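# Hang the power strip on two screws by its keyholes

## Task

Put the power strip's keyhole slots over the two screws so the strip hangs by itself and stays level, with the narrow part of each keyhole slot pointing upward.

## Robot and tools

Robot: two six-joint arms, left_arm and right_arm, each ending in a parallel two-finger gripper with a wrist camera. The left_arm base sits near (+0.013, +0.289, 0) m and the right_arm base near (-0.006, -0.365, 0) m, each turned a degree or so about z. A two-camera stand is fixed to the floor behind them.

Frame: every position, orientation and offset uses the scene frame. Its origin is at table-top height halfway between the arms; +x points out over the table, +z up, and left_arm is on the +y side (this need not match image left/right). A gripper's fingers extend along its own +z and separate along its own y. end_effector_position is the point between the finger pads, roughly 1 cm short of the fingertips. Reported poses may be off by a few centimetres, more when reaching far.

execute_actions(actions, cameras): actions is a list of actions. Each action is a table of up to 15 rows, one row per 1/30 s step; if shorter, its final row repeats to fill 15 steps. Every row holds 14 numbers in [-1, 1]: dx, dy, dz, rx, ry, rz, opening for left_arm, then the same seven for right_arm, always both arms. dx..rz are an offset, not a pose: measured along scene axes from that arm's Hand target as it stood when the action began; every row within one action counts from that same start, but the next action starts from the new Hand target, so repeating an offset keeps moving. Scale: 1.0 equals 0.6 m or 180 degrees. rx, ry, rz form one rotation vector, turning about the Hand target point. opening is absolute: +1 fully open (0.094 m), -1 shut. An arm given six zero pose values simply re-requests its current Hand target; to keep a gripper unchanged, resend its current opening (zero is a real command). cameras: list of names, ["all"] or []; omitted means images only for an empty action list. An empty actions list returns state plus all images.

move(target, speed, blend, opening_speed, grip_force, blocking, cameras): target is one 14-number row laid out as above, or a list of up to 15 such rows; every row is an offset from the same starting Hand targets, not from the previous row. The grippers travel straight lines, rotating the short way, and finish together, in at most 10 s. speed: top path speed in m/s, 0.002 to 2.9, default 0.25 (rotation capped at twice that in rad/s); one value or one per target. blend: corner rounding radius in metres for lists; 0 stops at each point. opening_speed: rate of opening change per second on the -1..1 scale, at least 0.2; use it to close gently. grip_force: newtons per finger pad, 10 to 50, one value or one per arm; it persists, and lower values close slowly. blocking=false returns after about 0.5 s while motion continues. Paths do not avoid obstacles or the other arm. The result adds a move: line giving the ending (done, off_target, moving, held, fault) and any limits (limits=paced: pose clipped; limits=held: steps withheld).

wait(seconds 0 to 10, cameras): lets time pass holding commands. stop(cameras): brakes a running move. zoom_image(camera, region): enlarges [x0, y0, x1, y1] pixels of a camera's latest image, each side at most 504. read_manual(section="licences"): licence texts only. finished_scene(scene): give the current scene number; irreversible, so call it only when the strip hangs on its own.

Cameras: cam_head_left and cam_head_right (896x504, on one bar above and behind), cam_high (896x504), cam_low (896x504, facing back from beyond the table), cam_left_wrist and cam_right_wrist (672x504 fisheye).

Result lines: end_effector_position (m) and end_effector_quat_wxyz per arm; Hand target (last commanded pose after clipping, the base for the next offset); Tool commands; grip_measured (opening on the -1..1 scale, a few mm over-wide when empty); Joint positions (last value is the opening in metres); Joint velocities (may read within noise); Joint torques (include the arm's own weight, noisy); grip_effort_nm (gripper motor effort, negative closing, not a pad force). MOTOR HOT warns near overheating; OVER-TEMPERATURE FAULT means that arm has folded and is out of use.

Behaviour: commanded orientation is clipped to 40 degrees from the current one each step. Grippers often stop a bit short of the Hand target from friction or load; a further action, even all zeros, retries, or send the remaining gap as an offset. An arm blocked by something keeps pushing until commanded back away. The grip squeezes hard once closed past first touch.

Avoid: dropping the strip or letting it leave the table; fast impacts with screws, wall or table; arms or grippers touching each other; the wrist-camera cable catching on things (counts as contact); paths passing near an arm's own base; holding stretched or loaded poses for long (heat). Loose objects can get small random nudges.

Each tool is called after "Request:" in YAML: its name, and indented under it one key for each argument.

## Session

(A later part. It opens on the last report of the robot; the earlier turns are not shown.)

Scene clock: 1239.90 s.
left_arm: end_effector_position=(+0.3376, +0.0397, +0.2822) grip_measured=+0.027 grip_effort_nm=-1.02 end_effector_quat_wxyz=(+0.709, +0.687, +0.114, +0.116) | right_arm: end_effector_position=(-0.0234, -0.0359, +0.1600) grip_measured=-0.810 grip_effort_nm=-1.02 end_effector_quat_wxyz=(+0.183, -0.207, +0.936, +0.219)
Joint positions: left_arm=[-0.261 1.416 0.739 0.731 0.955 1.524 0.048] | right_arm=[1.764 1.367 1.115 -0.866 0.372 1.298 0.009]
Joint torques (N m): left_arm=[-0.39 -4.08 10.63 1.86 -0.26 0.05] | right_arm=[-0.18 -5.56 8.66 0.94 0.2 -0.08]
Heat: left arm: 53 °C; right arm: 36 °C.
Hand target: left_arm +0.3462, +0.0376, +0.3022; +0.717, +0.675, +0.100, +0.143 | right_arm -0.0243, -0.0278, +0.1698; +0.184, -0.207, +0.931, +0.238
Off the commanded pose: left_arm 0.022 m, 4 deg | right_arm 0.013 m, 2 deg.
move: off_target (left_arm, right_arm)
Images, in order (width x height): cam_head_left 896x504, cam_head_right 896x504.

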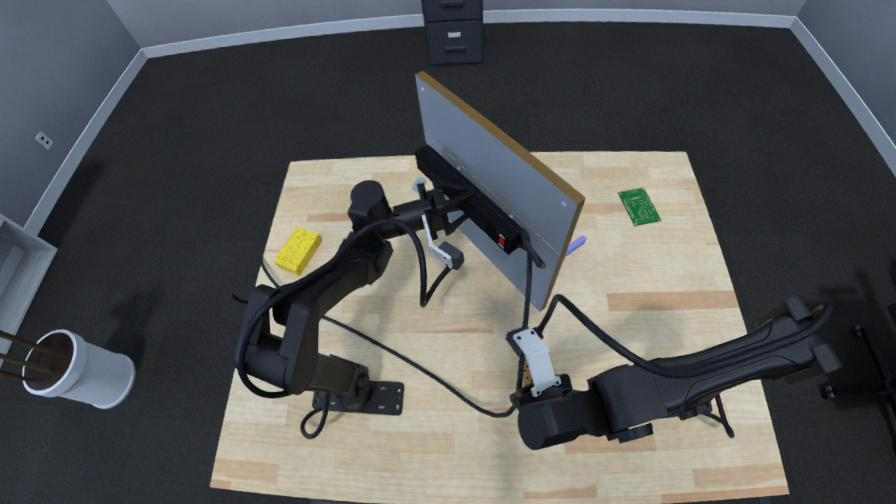

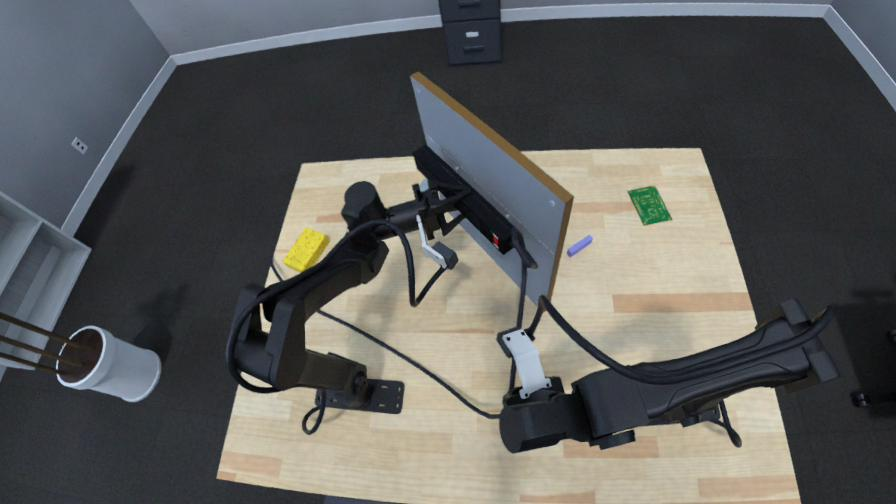

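Request:
move:
  target:
    - [0.0104,-0.013,-0.037,0.006,0.002,0,-0.3,0.01,0.005,0,0,0,0,-1]
  speed: 0.05
  cameras: ["cam_head_left","cam_head_right"]

Request:
zoom_image:
  camera: "cam_head_left"
  region: [400, 140, 560, 300]

Request:
zoom_image:
  camera: "cam_head_right"
  region: [400, 140, 560, 300]

Scene clock: 1262.20 s.
left_arm: end_effector_position=(+0.3463, +0.0323, +0.2626) grip_measured=+0.027 grip_effort_nm=-1.02 end_effector_quat_wxyz=(+0.700, +0.695, +0.119, +0.115) | right_arm: end_effector_position=(-0.0187, -0.0337, +0.1600) grip_measured=-0.810 grip_effort_nm=-1.02 end_effector_quat_wxyz=(+0.180, -0.208, +0.936, +0.220)
Joint positions: left_arm=[-0.279 1.479 0.739 0.751 0.931 1.554 0.048] | right_arm=[1.74 1.367 1.115 -0.856 0.355 1.274 0.009]
Joint torques (N m): left_arm=[-0.51 -4.55 8.96 2.07 -0.19 0.05] | right_arm=[-0.29 -5.29 8.84 0.96 0.24 -0.1]
Heat: left arm: 51 °C; right arm: 36 °C.
Hand target: left_arm +0.3525, +0.0298, +0.2800; +0.710, +0.682, +0.101, +0.141 | right_arm -0.0183, -0.0248, +0.1698; +0.184, -0.207, +0.931, +0.238
Off the commanded pose: left_arm 0.019 m, 4 deg | right_arm 0.013 m, 2 deg.
move: off_target (left_arm, right_arm)
Images, in order (width x height): cam_head_left 896x504, cam_head_right 896x504.

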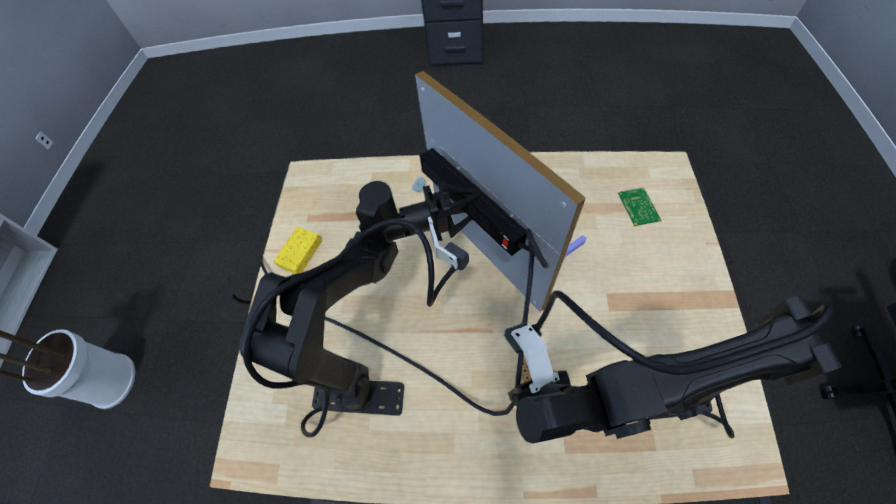

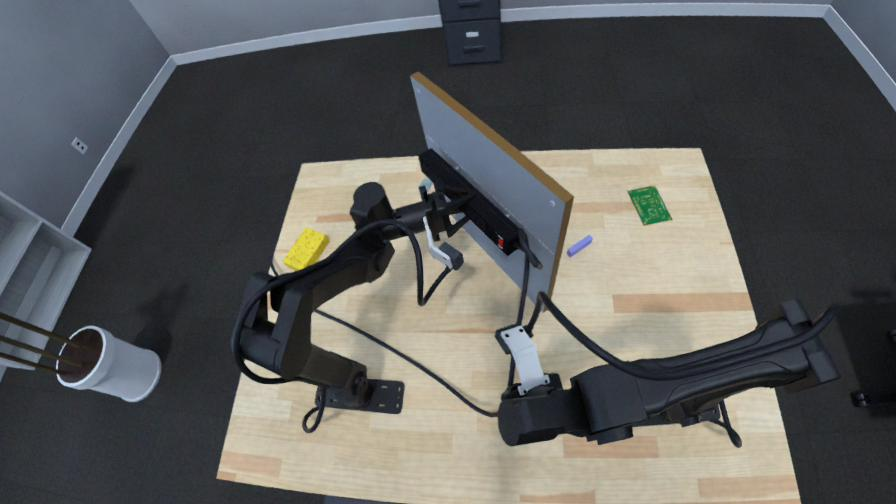

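Scaled by 3.150 from the camera's 896x504 image, which has a finer 1280x720 frame.

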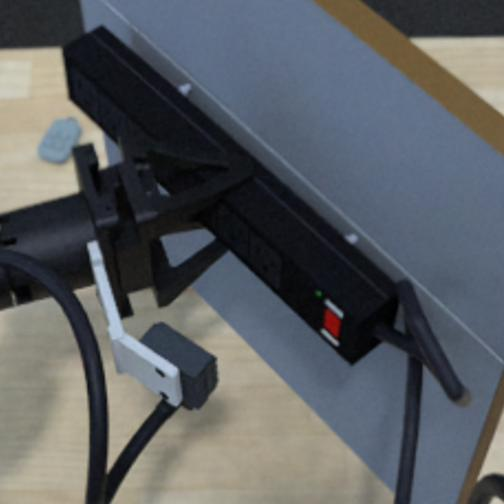

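Scaled by 3.150 from the camera's 896x504 image, which has a finer 1280x720 frame.

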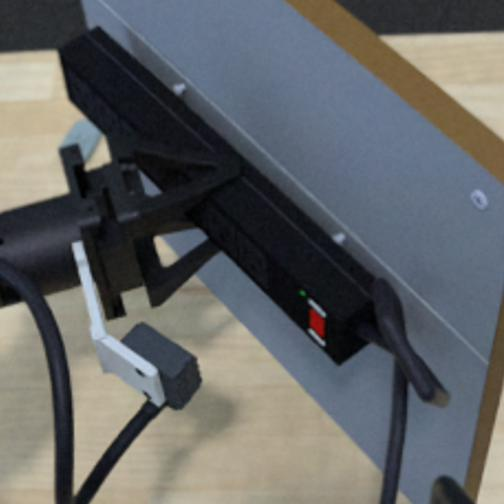

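Request:
move:
  target:
    - [-0.0067,-0.005,0.04,0,0,0,-0.3,0.01,0.005,0,0,0,0,-1]
  speed: 0.05
  cameras: ["cam_head_left","cam_head_right"]

Request:
zoom_image:
  camera: "cam_head_left"
  region: [400, 140, 560, 300]

Request:
zoom_image:
  camera: "cam_head_right"
  region: [400, 140, 560, 300]

Scene clock: 1273.97 s.
left_arm: end_effector_position=(+0.3473, +0.0278, +0.2722) grip_measured=+0.027 grip_effort_nm=-1.02 end_effector_quat_wxyz=(+0.697, +0.698, +0.126, +0.109) | right_arm: end_effector_position=(-0.0129, -0.0316, +0.1603) grip_measured=-0.810 grip_effort_nm=-1.02 end_effector_quat_wxyz=(+0.179, -0.208, +0.936, +0.220)
Joint positions: left_arm=[-0.294 1.461 0.782 0.67 0.915 1.555 0.048] | right_arm=[1.714 1.367 1.115 -0.846 0.342 1.25 0.009]
Joint torques (N m): left_arm=[-0.36 -7.24 10.44 1.76 -0.15 0.03] | right_arm=[-0.31 -4.93 9.06 0.98 0.24 -0.1]
Heat: left arm: 51 °C; right arm: 36 °C.
Hand target: left_arm +0.3485, +0.0268, +0.3039; +0.710, +0.682, +0.101, +0.141 | right_arm -0.0123, -0.0218, +0.1698; +0.184, -0.207, +0.931, +0.238
Off the commanded pose: left_arm 0.032 m, 5 deg | right_arm 0.014 m, 2 deg.
move: off_target (left_arm, right_arm)
Images, in order (width x height): cam_head_left 896x504, cam_head_right 896x504.

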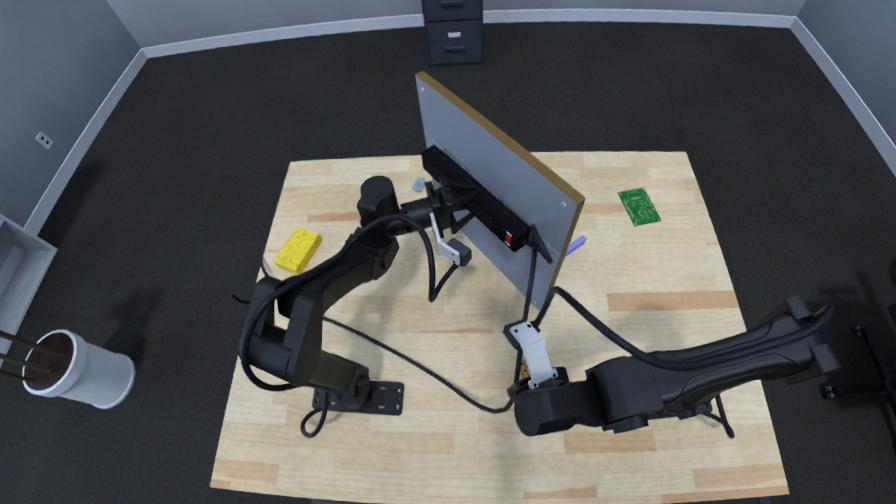

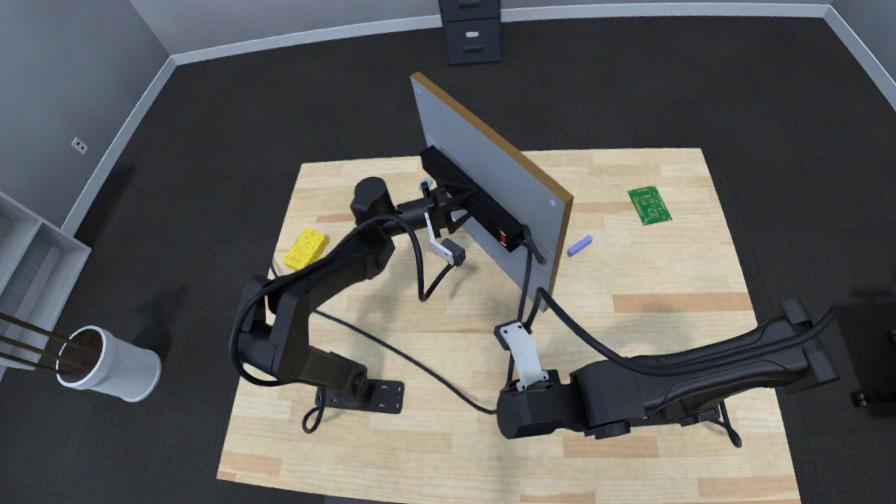

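Scaled by 3.150 from the camera's 896x504 image, which has a finer 1280x720 frame.

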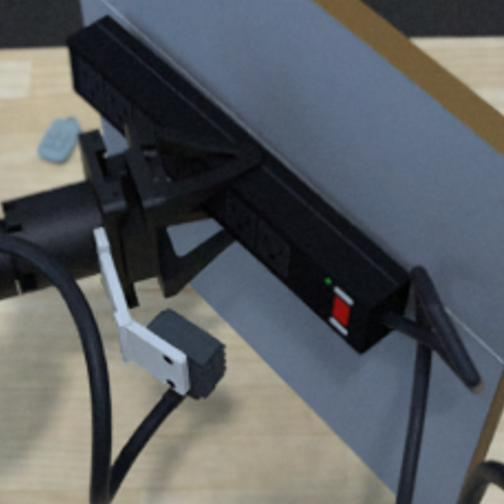

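Scaled by 3.150 from the camera's 896x504 image, which has a finer 1280x720 frame.

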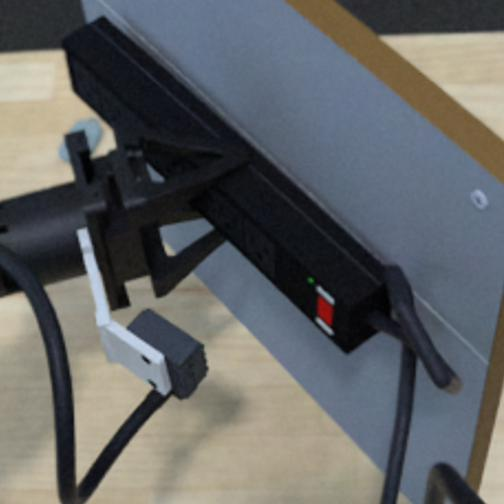

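Request:
move:
  target:
    - [0.0125,-0.0157,0.004,0.0025,-0.007,0,-0.3,0,0,0,0,0,0,-1]
  speed: 0.04

Scene clock: 1287.30 s.
left_arm: end_effector_position=(+0.3452, +0.0203, +0.2805) grip_measured=+0.027 grip_effort_nm=-1.02 end_effector_quat_wxyz=(+0.698, +0.699, +0.108, +0.114) | right_arm: end_effector_position=(-0.0129, -0.0315, +0.1603) grip_measured=-0.810 grip_effort_nm=-1.03 end_effector_quat_wxyz=(+0.179, -0.209, +0.936, +0.220)
Joint positions: left_arm=[-0.313 1.461 0.812 0.648 0.915 1.58 0.048] | right_arm=[1.714 1.367 1.115 -0.846 0.342 1.249 0.009]
Joint torques (N m): left_arm=[-0.47 -4.79 11.23 1.99 -0.27 0.03] | right_arm=[-0.31 -4.94 9.06 0.98 0.24 -0.09]
Heat: left arm: 50 °C; right arm: 36 °C.
Hand target: left_arm +0.3560, +0.0173, +0.3063; +0.708, +0.684, +0.093, +0.149 | right_arm -0.0123, -0.0218, +0.1698; +0.184, -0.207, +0.931, +0.238
Off the commanded pose: left_arm 0.028 m, 5 deg | right_arm 0.014 m, 2 deg.
move: off_target (left_arm, right_arm)

Request:
wait:
  seconds: 0
  cameras: ["cam_head_left","cam_head_right"]

Request:
zoom_image:
  camera: "cam_head_left"
  region: [410, 140, 540, 270]

Request:
zoom_image:
  camera: "cam_head_right"
  region: [410, 140, 540, 270]

Scene clock: 1291.73 s.
left_arm: end_effector_position=(+0.3451, +0.0203, +0.2805) grip_measured=+0.027 grip_effort_nm=-1.02 end_effector_quat_wxyz=(+0.698, +0.699, +0.108, +0.114) | right_arm: end_effector_position=(-0.0129, -0.0315, +0.1603) grip_measured=-0.810 grip_effort_nm=-1.02 end_effector_quat_wxyz=(+0.179, -0.209, +0.936, +0.220)
Joint positions: left_arm=[-0.313 1.461 0.812 0.648 0.915 1.58 0.048] | right_arm=[1.714 1.367 1.115 -0.846 0.342 1.249 0.009]
Joint torques (N m): left_arm=[-0.43 -4.75 11.3 1.97 -0.32 0.04] | right_arm=[-0.31 -4.93 9.07 0.98 0.23 -0.09]
Heat: left arm: 50 °C; right arm: 36 °C.
Hand target: left_arm +0.3559, +0.0173, +0.3063; +0.708, +0.684, +0.093, +0.149 | right_arm -0.0123, -0.0218, +0.1698; +0.184, -0.207, +0.931, +0.238
Tool commands: left_gripper/opening=-0.3 right_gripper/opening=-1.0
Off the commanded pose: left_arm 0.028 m, 5 deg | right_arm 0.014 m, 2 deg.
Images, in order (width x height): cam_head_left 896x504, cam_head_right 896x504.

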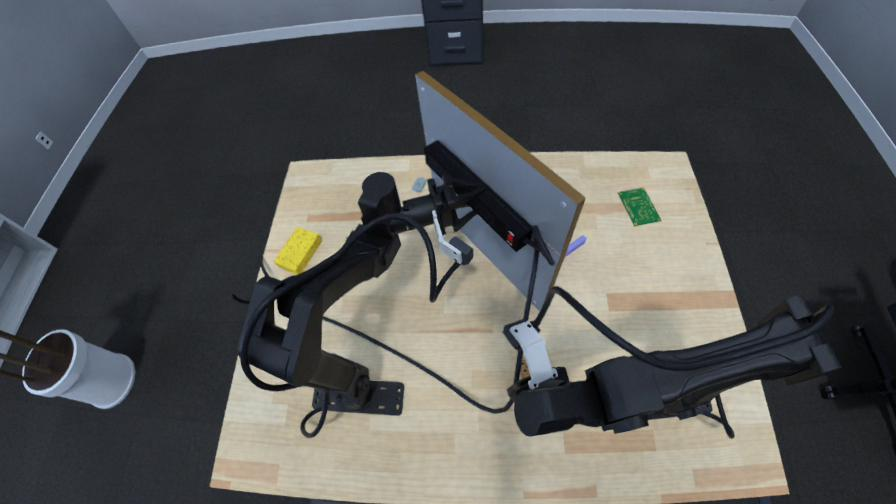

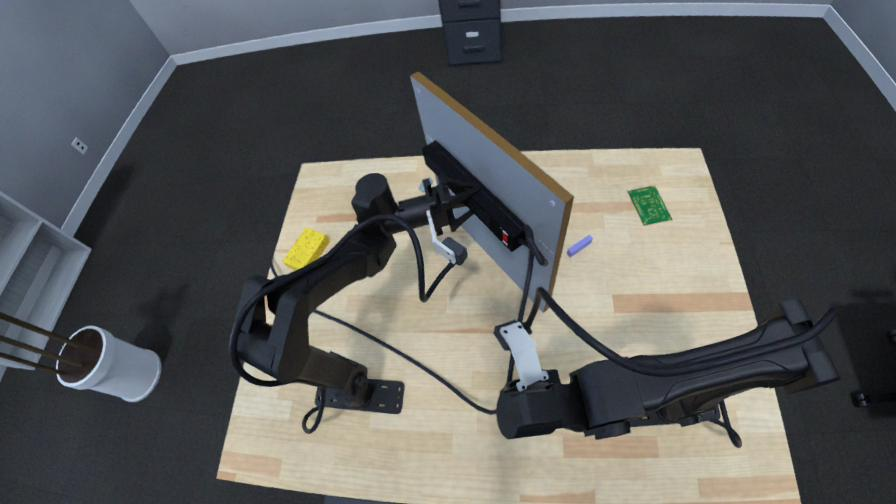

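Scaled by 3.877 from the camera's 896x504 image, which has a finer 1280x720 frame.

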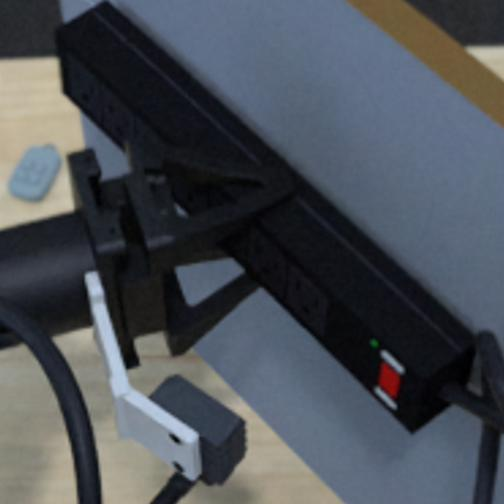

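Scaled by 3.877 from the camera's 896x504 image, which has a finer 1280x720 frame.

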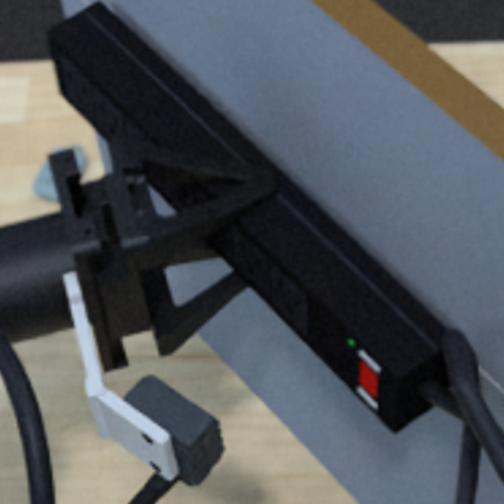

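Request:
move:
  target:
    - [0.007,0.005,-0.033,0,0,0,-0.3,0,0,0,0,0,0,-1]
  speed: 0.03

Scene clock: 1303.40 s.
left_arm: end_effector_position=(+0.3450, +0.0198, +0.2799) grip_measured=+0.026 grip_effort_nm=-1.03 end_effector_quat_wxyz=(+0.704, +0.696, +0.088, +0.112) | right_arm: end_effector_position=(-0.0129, -0.0315, +0.1603) grip_measured=-0.810 grip_effort_nm=-1.02 end_effector_quat_wxyz=(+0.179, -0.209, +0.936, +0.220)
Joint positions: left_arm=[-0.304 1.49 0.812 0.708 0.956 1.579 0.048] | right_arm=[1.714 1.367 1.115 -0.846 0.342 1.249 0.009]
Joint torques (N m): left_arm=[-0.09 -3.77 7.66 2.15 -0.57 0.08] | right_arm=[-0.31 -4.94 9.06 0.97 0.24 -0.1]
Heat: left arm: 49 °C; right arm: 36 °C.
Hand target: left_arm +0.3602, +0.0204, +0.2866; +0.708, +0.684, +0.093, +0.149 | right_arm -0.0123, -0.0218, +0.1699; +0.184, -0.207, +0.931, +0.238
Off the commanded pose: left_arm 0.017 m, 5 deg | right_arm 0.014 m, 2 deg.
move: off_target (left_arm, right_arm)

Request:
move:
  target:
    - [-0.003,0,-0.033,-0.002,0.006,0.012,-0.3,0,0,0,0,0,0,-1]
  speed: 0.03
  cameras: ["cam_head_left","cam_head_right"]

Request:
zoom_image:
  camera: "cam_head_left"
  region: [410, 140, 540, 270]

Request:
zoom_image:
  camera: "cam_head_right"
  region: [410, 140, 540, 270]

Scene clock: 1310.80 s.
left_arm: end_effector_position=(+0.3449, +0.0196, +0.2726) grip_measured=+0.025 grip_effort_nm=-1.02 end_effector_quat_wxyz=(+0.710, +0.686, +0.084, +0.133) | right_arm: end_effector_position=(-0.0132, -0.0315, +0.1603) grip_measured=-0.810 grip_effort_nm=-1.02 end_effector_quat_wxyz=(+0.178, -0.209, +0.936, +0.220)
Joint positions: left_arm=[-0.313 1.508 0.761 0.819 0.921 1.577 0.048] | right_arm=[1.714 1.367 1.115 -0.846 0.34 1.249 0.009]
Joint torques (N m): left_arm=[-0.73 -3.93 5.68 1.83 -0.78 -0.02] | right_arm=[-0.31 -4.92 9.05 0.99 0.25 -0.09]
Heat: left arm: 50 °C; right arm: 36 °C.
Hand target: left_arm +0.3583, +0.0204, +0.2667; +0.707, +0.681, +0.113, +0.156 | right_arm -0.0123, -0.0218, +0.1699; +0.184, -0.207, +0.931, +0.238
Off the commanded pose: left_arm 0.015 m, 4 deg | right_arm 0.014 m, 2 deg.
move: off_target (left_arm, right_arm)
Images, in order (width x height): cam_head_left 896x504, cam_head_right 896x504.

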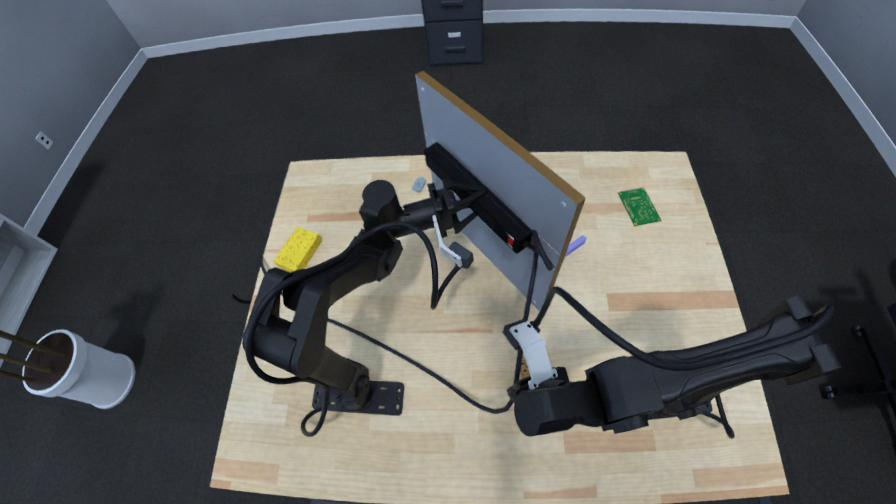

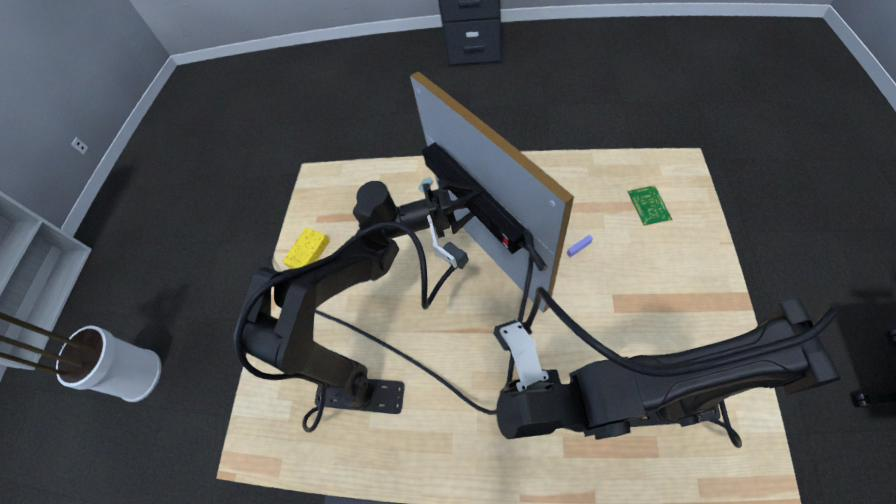

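Scaled by 3.877 from the camera's 896x504 image, which has a finer 1280x720 frame.

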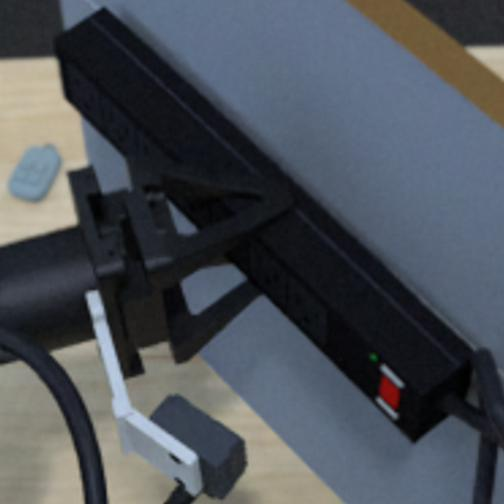

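Scaled by 3.877 from the camera's 896x504 image, which has a finer 1280x720 frame.

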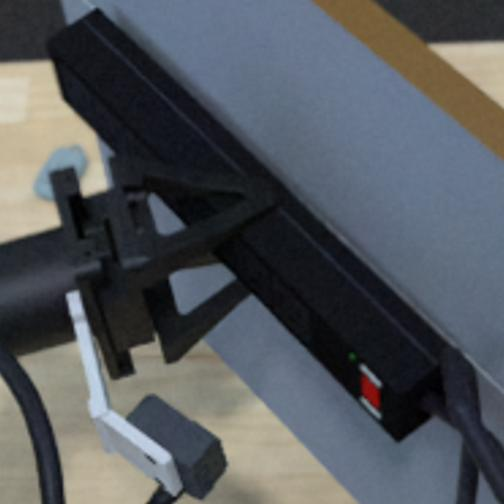

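Request:
move:
  target:
    - [-0.0095,0.0225,0.005,-0.0058,0.019,0,-0.3,0,0,0,0,0,0,-1]
  speed: 0.03
  cameras: ["cam_head_left","cam_head_right"]

Request:
zoom_image:
  camera: "cam_head_left"
  region: [410, 140, 540, 270]

Request:
zoom_image:
  camera: "cam_head_right"
  region: [410, 140, 540, 270]

Scene clock: 1321.83 s.
left_arm: end_effector_position=(+0.3455, +0.0228, +0.2677) grip_measured=+0.025 grip_effort_nm=-1.02 end_effector_quat_wxyz=(+0.711, +0.684, +0.113, +0.113) | right_arm: end_effector_position=(-0.0132, -0.0315, +0.1603) grip_measured=-0.810 grip_effort_nm=-1.02 end_effector_quat_wxyz=(+0.178, -0.209, +0.936, +0.220)
Joint positions: left_arm=[-0.307 1.504 0.744 0.823 0.913 1.516 0.048] | right_arm=[1.714 1.367 1.115 -0.846 0.34 1.249 0.009]
Joint torques (N m): left_arm=[1.51 -6.93 4.88 1.6 -0.41 0.01] | right_arm=[-0.32 -4.92 9.07 0.98 0.25 -0.09]
Heat: left arm: 49 °C; right arm: 36 °C.
Hand target: left_arm +0.3526, +0.0338, +0.2698; +0.709, +0.679, +0.135, +0.134 | right_arm -0.0122, -0.0218, +0.1699; +0.184, -0.207, +0.931, +0.238
Off the commanded pose: left_arm 0.013 m, 4 deg | right_arm 0.014 m, 2 deg.
move: off_target (left_arm, right_arm)
Images, in order (width x height): cam_head_left 896x504, cam_head_right 896x504.

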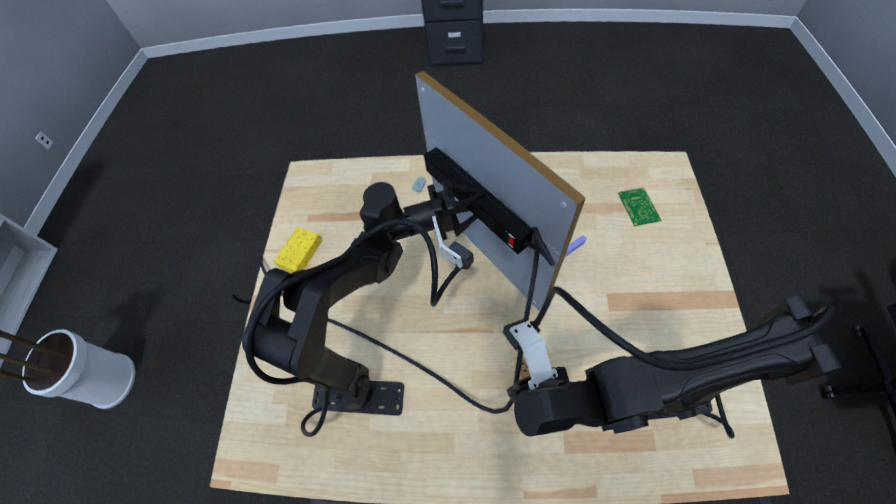

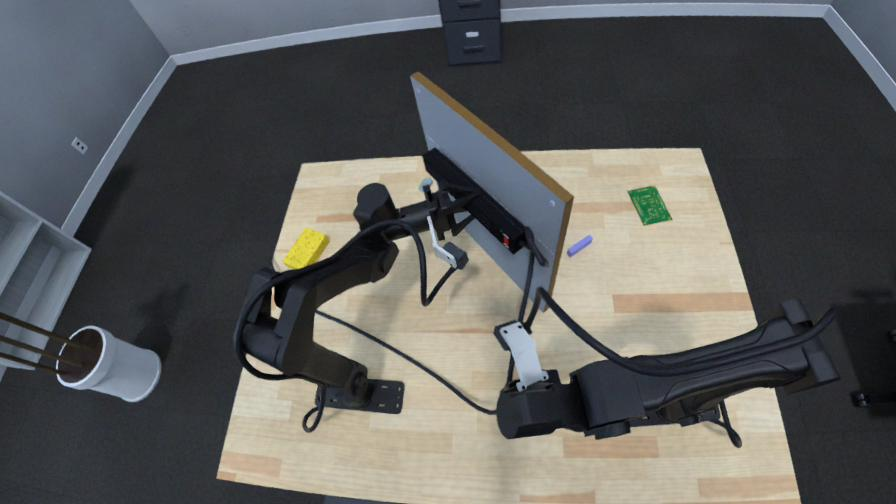

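Scaled by 3.877 from the camera's 896x504 image, which has a finer 1280x720 frame.

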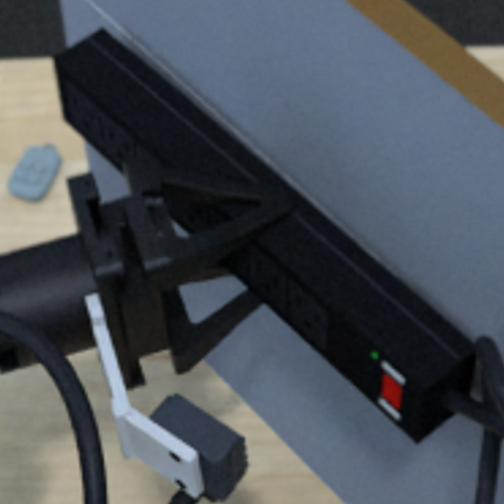

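Scaled by 3.877 from the camera's 896x504 image, which has a finer 1280x720 frame.

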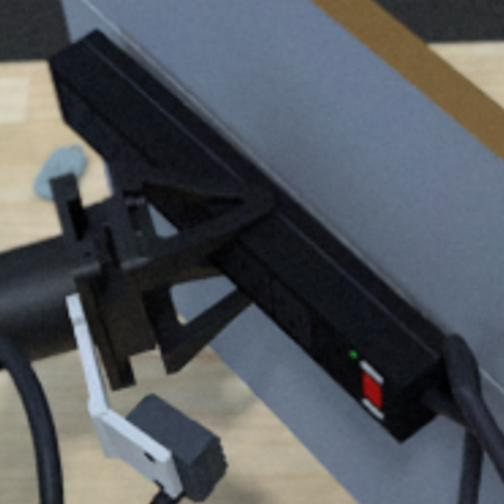

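Request:
move:
  target:
    - [-0.007,0.0087,-0.02,0,0,0,-0.3,0,0,0,0,0,0,-1]
  speed: 0.03

Scene clock: 1330.40 s.
left_arm: end_effector_position=(+0.3472, +0.0337, +0.2464) grip_measured=+0.025 grip_effort_nm=-1.02 end_effector_quat_wxyz=(+0.701, +0.690, +0.143, +0.110) | right_arm: end_effector_position=(-0.0133, -0.0315, +0.1602) grip_measured=-0.810 grip_effort_nm=-1.02 end_effector_quat_wxyz=(+0.178, -0.209, +0.936, +0.220)
Joint positions: left_arm=[-0.284 1.504 0.686 0.829 0.899 1.514 0.048] | right_arm=[1.714 1.367 1.115 -0.846 0.339 1.249 0.009]
Joint torques (N m): left_arm=[0.91 -6.42 5.5 2.1 -0.13 -0.01] | right_arm=[-0.31 -4.93 9.06 0.98 0.26 -0.09]
Heat: left arm: 48 °C; right arm: 36 °C.
Hand target: left_arm +0.3484, +0.0391, +0.2577; +0.709, +0.679, +0.135, +0.134 | right_arm -0.0123, -0.0218, +0.1698; +0.184, -0.207, +0.931, +0.238
Off the commanded pose: left_arm 0.013 m, 3 deg | right_arm 0.014 m, 2 deg.
move: off_target (left_arm, right_arm)

Request:
move:
  target:
    - [-0.0023,-0.018,0.072,0.003,-0.021,-0.006,-0.3,0,0,0,0,0,0,-1]
  speed: 0.05

Scene clock: 1348.60 s.
left_arm: end_effector_position=(+0.3450, +0.0289, +0.2682) grip_measured=+0.025 grip_effort_nm=-1.02 end_effector_quat_wxyz=(+0.697, +0.695, +0.129, +0.117) | right_arm: end_effector_position=(-0.0134, -0.0316, +0.1602) grip_measured=-0.810 grip_effort_nm=-1.02 end_effector_quat_wxyz=(+0.178, -0.209, +0.936, +0.220)
Joint positions: left_arm=[-0.299 1.452 0.75 0.702 0.893 1.554 0.048] | right_arm=[1.714 1.367 1.115 -0.846 0.339 1.249 0.009]
Joint torques (N m): left_arm=[-0.34 -7.32 10.26 1.83 -0.13 0.02] | right_arm=[-0.31 -4.93 9.06 0.98 0.27 -0.09]
Heat: left arm: 48 °C; right arm: 36 °C.
Hand target: left_arm +0.3471, +0.0284, +0.3010; +0.711, +0.679, +0.105, +0.151 | right_arm -0.0123, -0.0218, +0.1699; +0.184, -0.207, +0.931, +0.238
Off the commanded pose: left_arm 0.033 m, 5 deg | right_arm 0.014 m, 2 deg.
move: off_target (left_arm, right_arm)

Request:
move:
  target:
    - [0,0,0.014,0.002,-0.0053,0,-0.3,0,0,0,0,0,0,-1]
  speed: 0.05
  cameras: ["cam_head_left","cam_head_right"]

Request:
zoom_image:
  camera: "cam_head_left"
  region: [410, 140, 540, 270]

Request:
zoom_image:
  camera: "cam_head_right"
  region: [410, 140, 540, 270]

Scene clock: 1355.73 s.
left_arm: end_effector_position=(+0.3451, +0.0285, +0.2745) grip_measured=+0.025 grip_effort_nm=-1.02 end_effector_quat_wxyz=(+0.695, +0.697, +0.124, +0.121) | right_arm: end_effector_position=(-0.0134, -0.0316, +0.1602) grip_measured=-0.810 grip_effort_nm=-1.02 end_effector_quat_wxyz=(+0.178, -0.209, +0.936, +0.220)
Joint positions: left_arm=[-0.299 1.44 0.771 0.663 0.896 1.572 0.048] | right_arm=[1.714 1.367 1.115 -0.846 0.339 1.249 0.009]
Joint torques (N m): left_arm=[-0.1 -7.42 10.51 1.82 -0.15 0.06] | right_arm=[-0.31 -4.92 9.06 0.98 0.26 -0.09]
Heat: left arm: 47 °C; right arm: 36 °C.
Hand target: left_arm +0.3471, +0.0283, +0.3093; +0.710, +0.680, +0.098, +0.157 | right_arm -0.0123, -0.0218, +0.1699; +0.184, -0.207, +0.931, +0.238
Off the commanded pose: left_arm 0.035 m, 6 deg | right_arm 0.014 m, 2 deg.
move: off_target (left_arm, right_arm)
Images, in order (width x height): cam_head_left 896x504, cam_head_right 896x504.

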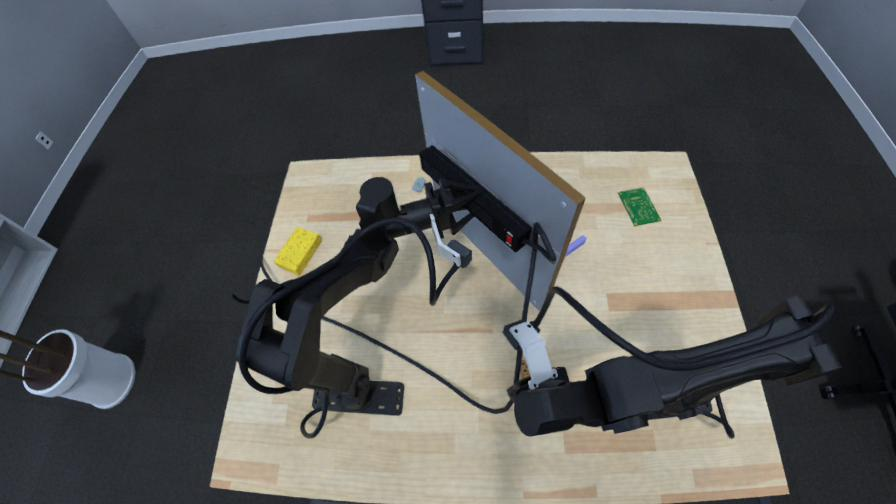

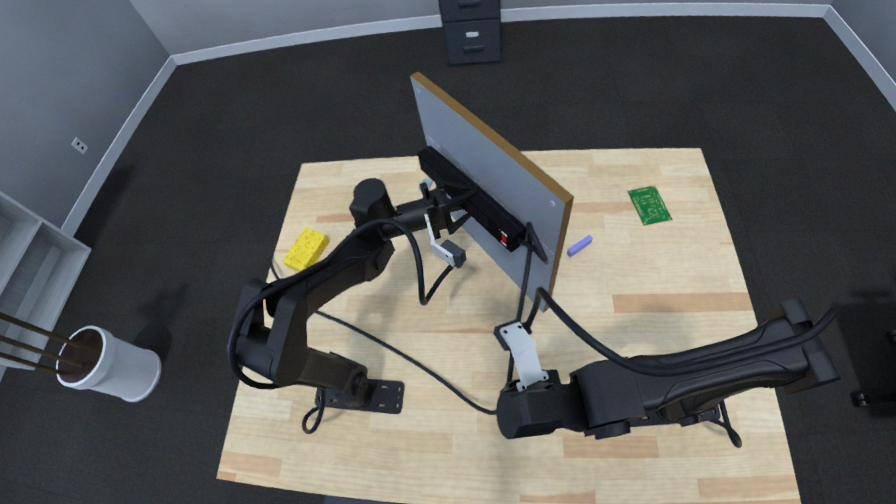

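Scaled by 3.877 from the camera's 896x504 image, which has a finer 1280x720 frame.

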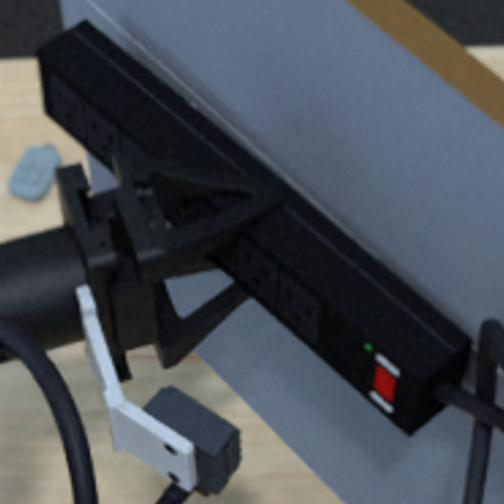

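Scaled by 3.877 from the camera's 896x504 image, which has a finer 1280x720 frame.

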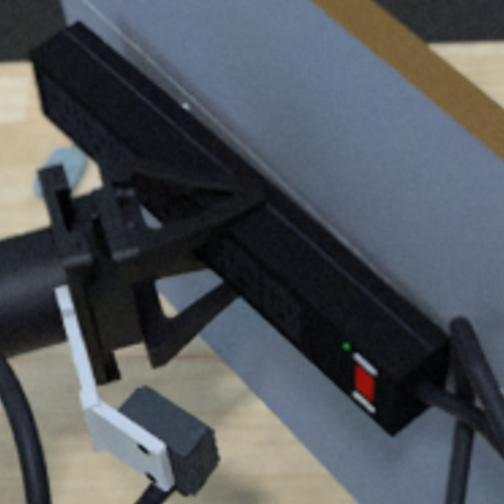

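Request:
move:
  target:
    - [0.0115,-0.014,-0.006,0,0,-0.012,-0.3,0,0,0,0,0,0,-1]
  speed: 0.03
  cameras: ["cam_head_left","cam_head_right"]

Request:
zoom_image:
  camera: "cam_head_left"
  region: [410, 140, 540, 270]

Request:
zoom_image:
  camera: "cam_head_right"
  region: [410, 140, 540, 270]

Scene clock: 1375.07 s.
left_arm: end_effector_position=(+0.3459, +0.0225, +0.2811) grip_measured=+0.025 grip_effort_nm=-1.03 end_effector_quat_wxyz=(+0.700, +0.697, +0.106, +0.113) | right_arm: end_effector_position=(-0.0134, -0.0316, +0.1602) grip_measured=-0.810 grip_effort_nm=-1.02 end_effector_quat_wxyz=(+0.178, -0.209, +0.936, +0.220)
Joint positions: left_arm=[-0.304 1.466 0.81 0.664 0.929 1.572 0.048] | right_arm=[1.714 1.367 1.115 -0.846 0.339 1.249 0.009]
Joint torques (N m): left_arm=[-0.1 -4.68 10.76 2.11 -0.18 0] | right_arm=[-0.31 -4.93 9.07 0.98 0.27 -0.09]
Heat: left arm: 47 °C; right arm: 36 °C.
Hand target: left_arm +0.3540, +0.0198, +0.3056; +0.713, +0.681, +0.086, +0.143 | right_arm -0.0123, -0.0218, +0.1699; +0.184, -0.207, +0.931, +0.238
Off the commanded pose: left_arm 0.026 m, 5 deg | right_arm 0.014 m, 2 deg.
move: off_target (left_arm, right_arm)
Images, in order (width x height): cam_head_left 896x504, cam_head_right 896x504.

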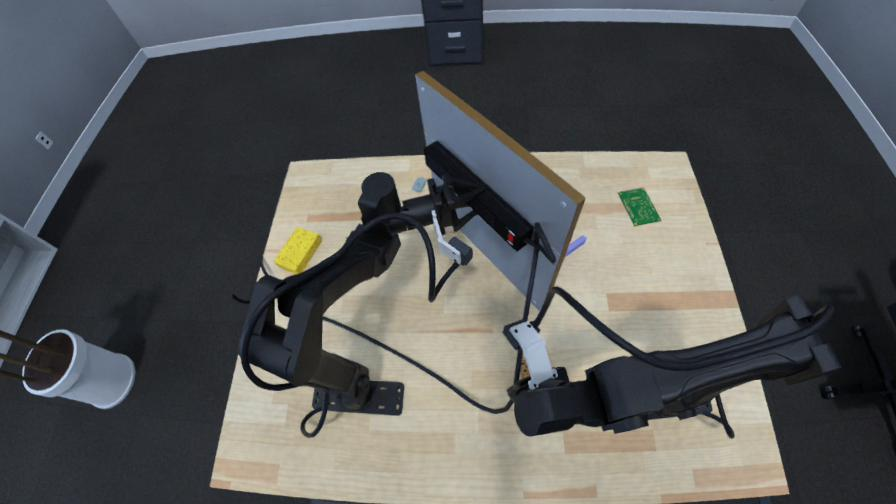

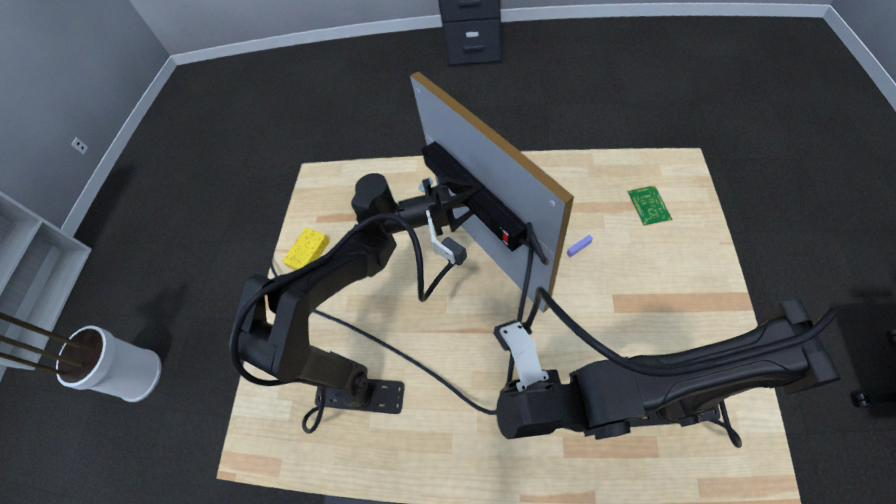

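Scaled by 3.877 from the camera's 896x504 image, which has a finer 1280x720 frame.

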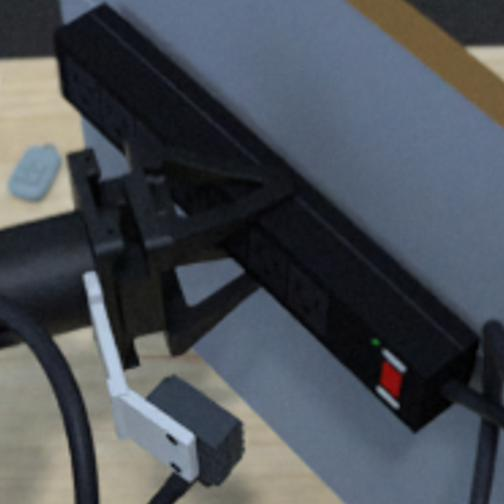

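Scaled by 3.877 from the camera's 896x504 image, which has a finer 1280x720 frame.

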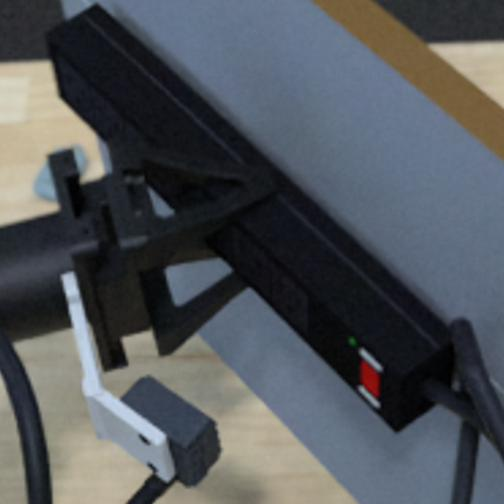

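Request:
move:
  target:
    - [0.004,0.003,-0.035,-0.0025,0.0077,0,-0.3,0,0,0,0,0,0,-1]
    - [0.004,0.003,-0.05,-0.005,0.0153,0,-0.3,0,0,0,0,0,0,-1]
  speed: 0.02

Scene clock: 1383.37 s.
left_arm: end_effector_position=(+0.3437, +0.0193, +0.2811) grip_measured=+0.025 grip_effort_nm=-1.02 end_effector_quat_wxyz=(+0.717, +0.684, +0.077, +0.113) | right_arm: end_effector_position=(-0.0134, -0.0316, +0.1602) grip_measured=-0.810 grip_effort_nm=-1.02 end_effector_quat_wxyz=(+0.178, -0.209, +0.936, +0.220)
Joint positions: left_arm=[-0.302 1.515 0.792 0.817 0.97 1.538 0.048] | right_arm=[1.714 1.367 1.115 -0.846 0.339 1.249 0.009]
Joint torques (N m): left_arm=[0.29 -3.73 6.02 1.84 -0.56 -0.14] | right_arm=[-0.32 -4.93 9.06 0.98 0.27 -0.1]
Heat: left arm: 47 °C; right arm: 36 °C.
Hand target: left_arm +0.3564, +0.0218, +0.2756; +0.716, +0.679, +0.104, +0.126 | right_arm -0.0123, -0.0218, +0.1699; +0.184, -0.207, +0.931, +0.238
Off the commanded pose: left_arm 0.014 m, 3 deg | right_arm 0.014 m, 2 deg.
move: off_target (left_arm, right_arm)

Request:
move:
  target:
    - [-0.011,0.0085,-0.012,0.004,0.0153,0.019,-0.3,0,0,0,0,0,0,-1]
  speed: 0.03

Scene clock: 1394.47 s.
left_arm: end_effector_position=(+0.3450, +0.0228, +0.2678) grip_measured=+0.025 grip_effort_nm=-1.02 end_effector_quat_wxyz=(+0.708, +0.686, +0.116, +0.116) | right_arm: end_effector_position=(-0.0134, -0.0316, +0.1602) grip_measured=-0.810 grip_effort_nm=-1.02 end_effector_quat_wxyz=(+0.178, -0.209, +0.936, +0.220)
Joint positions: left_arm=[-0.311 1.493 0.743 0.799 0.902 1.526 0.048] | right_arm=[1.714 1.367 1.115 -0.846 0.339 1.249 0.009]
Joint torques (N m): left_arm=[-0.21 -6.76 5.22 1.51 -0.57 -0.02] | right_arm=[-0.31 -4.93 9.06 0.97 0.27 -0.1]
Heat: left arm: 46 °C; right arm: 36 °C.
Hand target: left_arm +0.3498, +0.0268, +0.2684; +0.705, +0.683, +0.140, +0.132 | right_arm -0.0123, -0.0218, +0.1699; +0.184, -0.207, +0.931, +0.238
Off the commanded pose: left_arm 0.006 m, 3 deg | right_arm 0.014 m, 2 deg.
move: off_target (left_arm, right_arm)

Request:
move:
  target:
    - [-0.0125,0.0157,0.004,0,0,0,-0.3,0,0,0,0,0,0,-1]
  speed: 0.03
  cameras: ["cam_head_left","cam_head_right"]

Request:
zoom_image:
  camera: "cam_head_left"
  region: [410, 140, 540, 270]

Request:
zoom_image:
  camera: "cam_head_right"
  region: [410, 140, 540, 270]

Scene clock: 1404.00 s.
left_arm: end_effector_position=(+0.3425, +0.0298, +0.2590) grip_measured=+0.025 grip_effort_nm=-1.02 end_effector_quat_wxyz=(+0.699, +0.692, +0.141, +0.112) | right_arm: end_effector_position=(-0.0134, -0.0316, +0.1602) grip_measured=-0.810 grip_effort_nm=-1.02 end_effector_quat_wxyz=(+0.178, -0.209, +0.936, +0.220)
Joint positions: left_arm=[-0.303 1.456 0.71 0.749 0.88 1.526 0.048] | right_arm=[1.714 1.367 1.115 -0.846 0.339 1.249 0.009]
Joint torques (N m): left_arm=[0.87 -7.31 5.57 1.82 -0.18 -0.05] | right_arm=[-0.31 -4.92 9.06 0.98 0.27 -0.1]
Heat: left arm: 45 °C; right arm: 36 °C.
Hand target: left_arm +0.3423, +0.0363, +0.2709; +0.705, +0.683, +0.140, +0.132 | right_arm -0.0123, -0.0218, +0.1699; +0.184, -0.207, +0.931, +0.238
Off the commanded pose: left_arm 0.013 m, 3 deg | right_arm 0.014 m, 2 deg.
move: off_target (left_arm, right_arm)
Images, in order (width x height): cam_head_left 896x504, cam_head_right 896x504.

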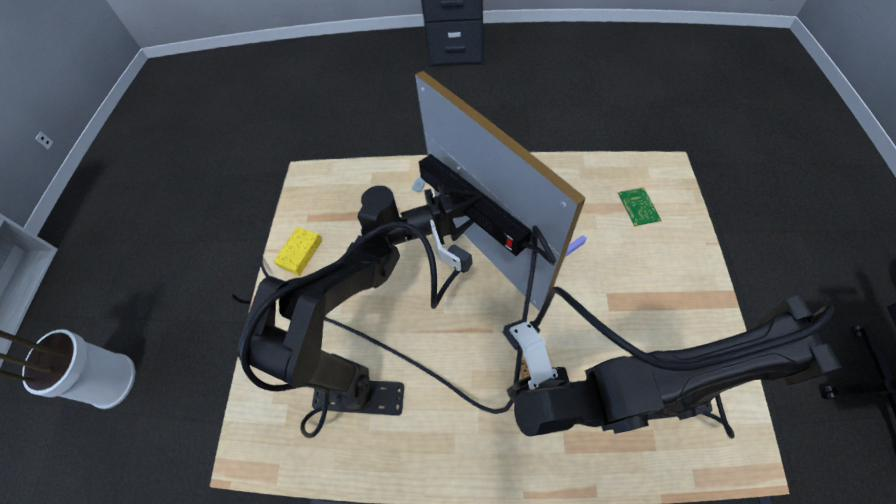

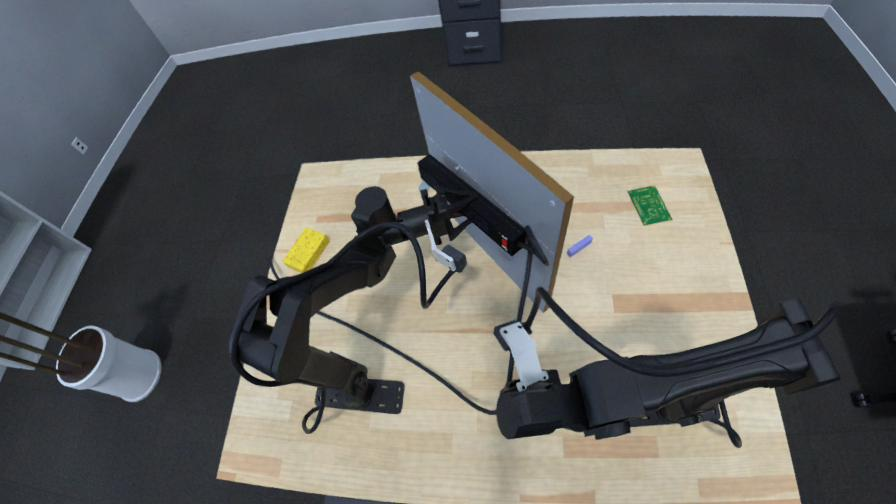

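Scaled by 3.877 from the camera's 896x504 image, which has a finer 1280x720 frame.

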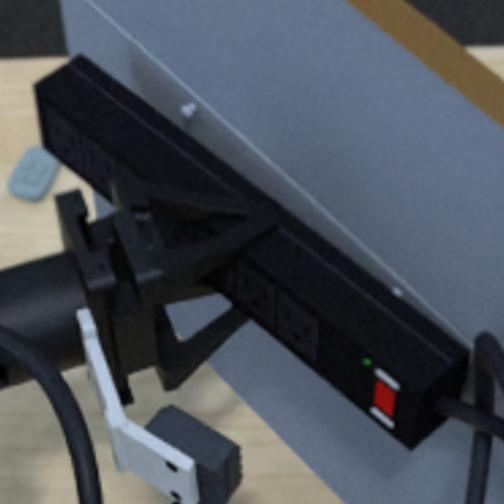

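Scaled by 3.877 from the camera's 896x504 image, which has a finer 1280x720 frame.

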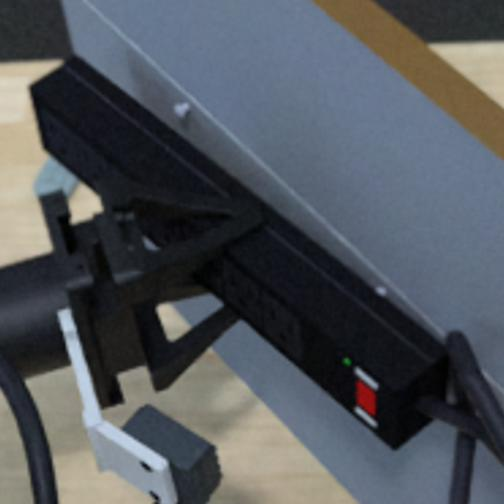

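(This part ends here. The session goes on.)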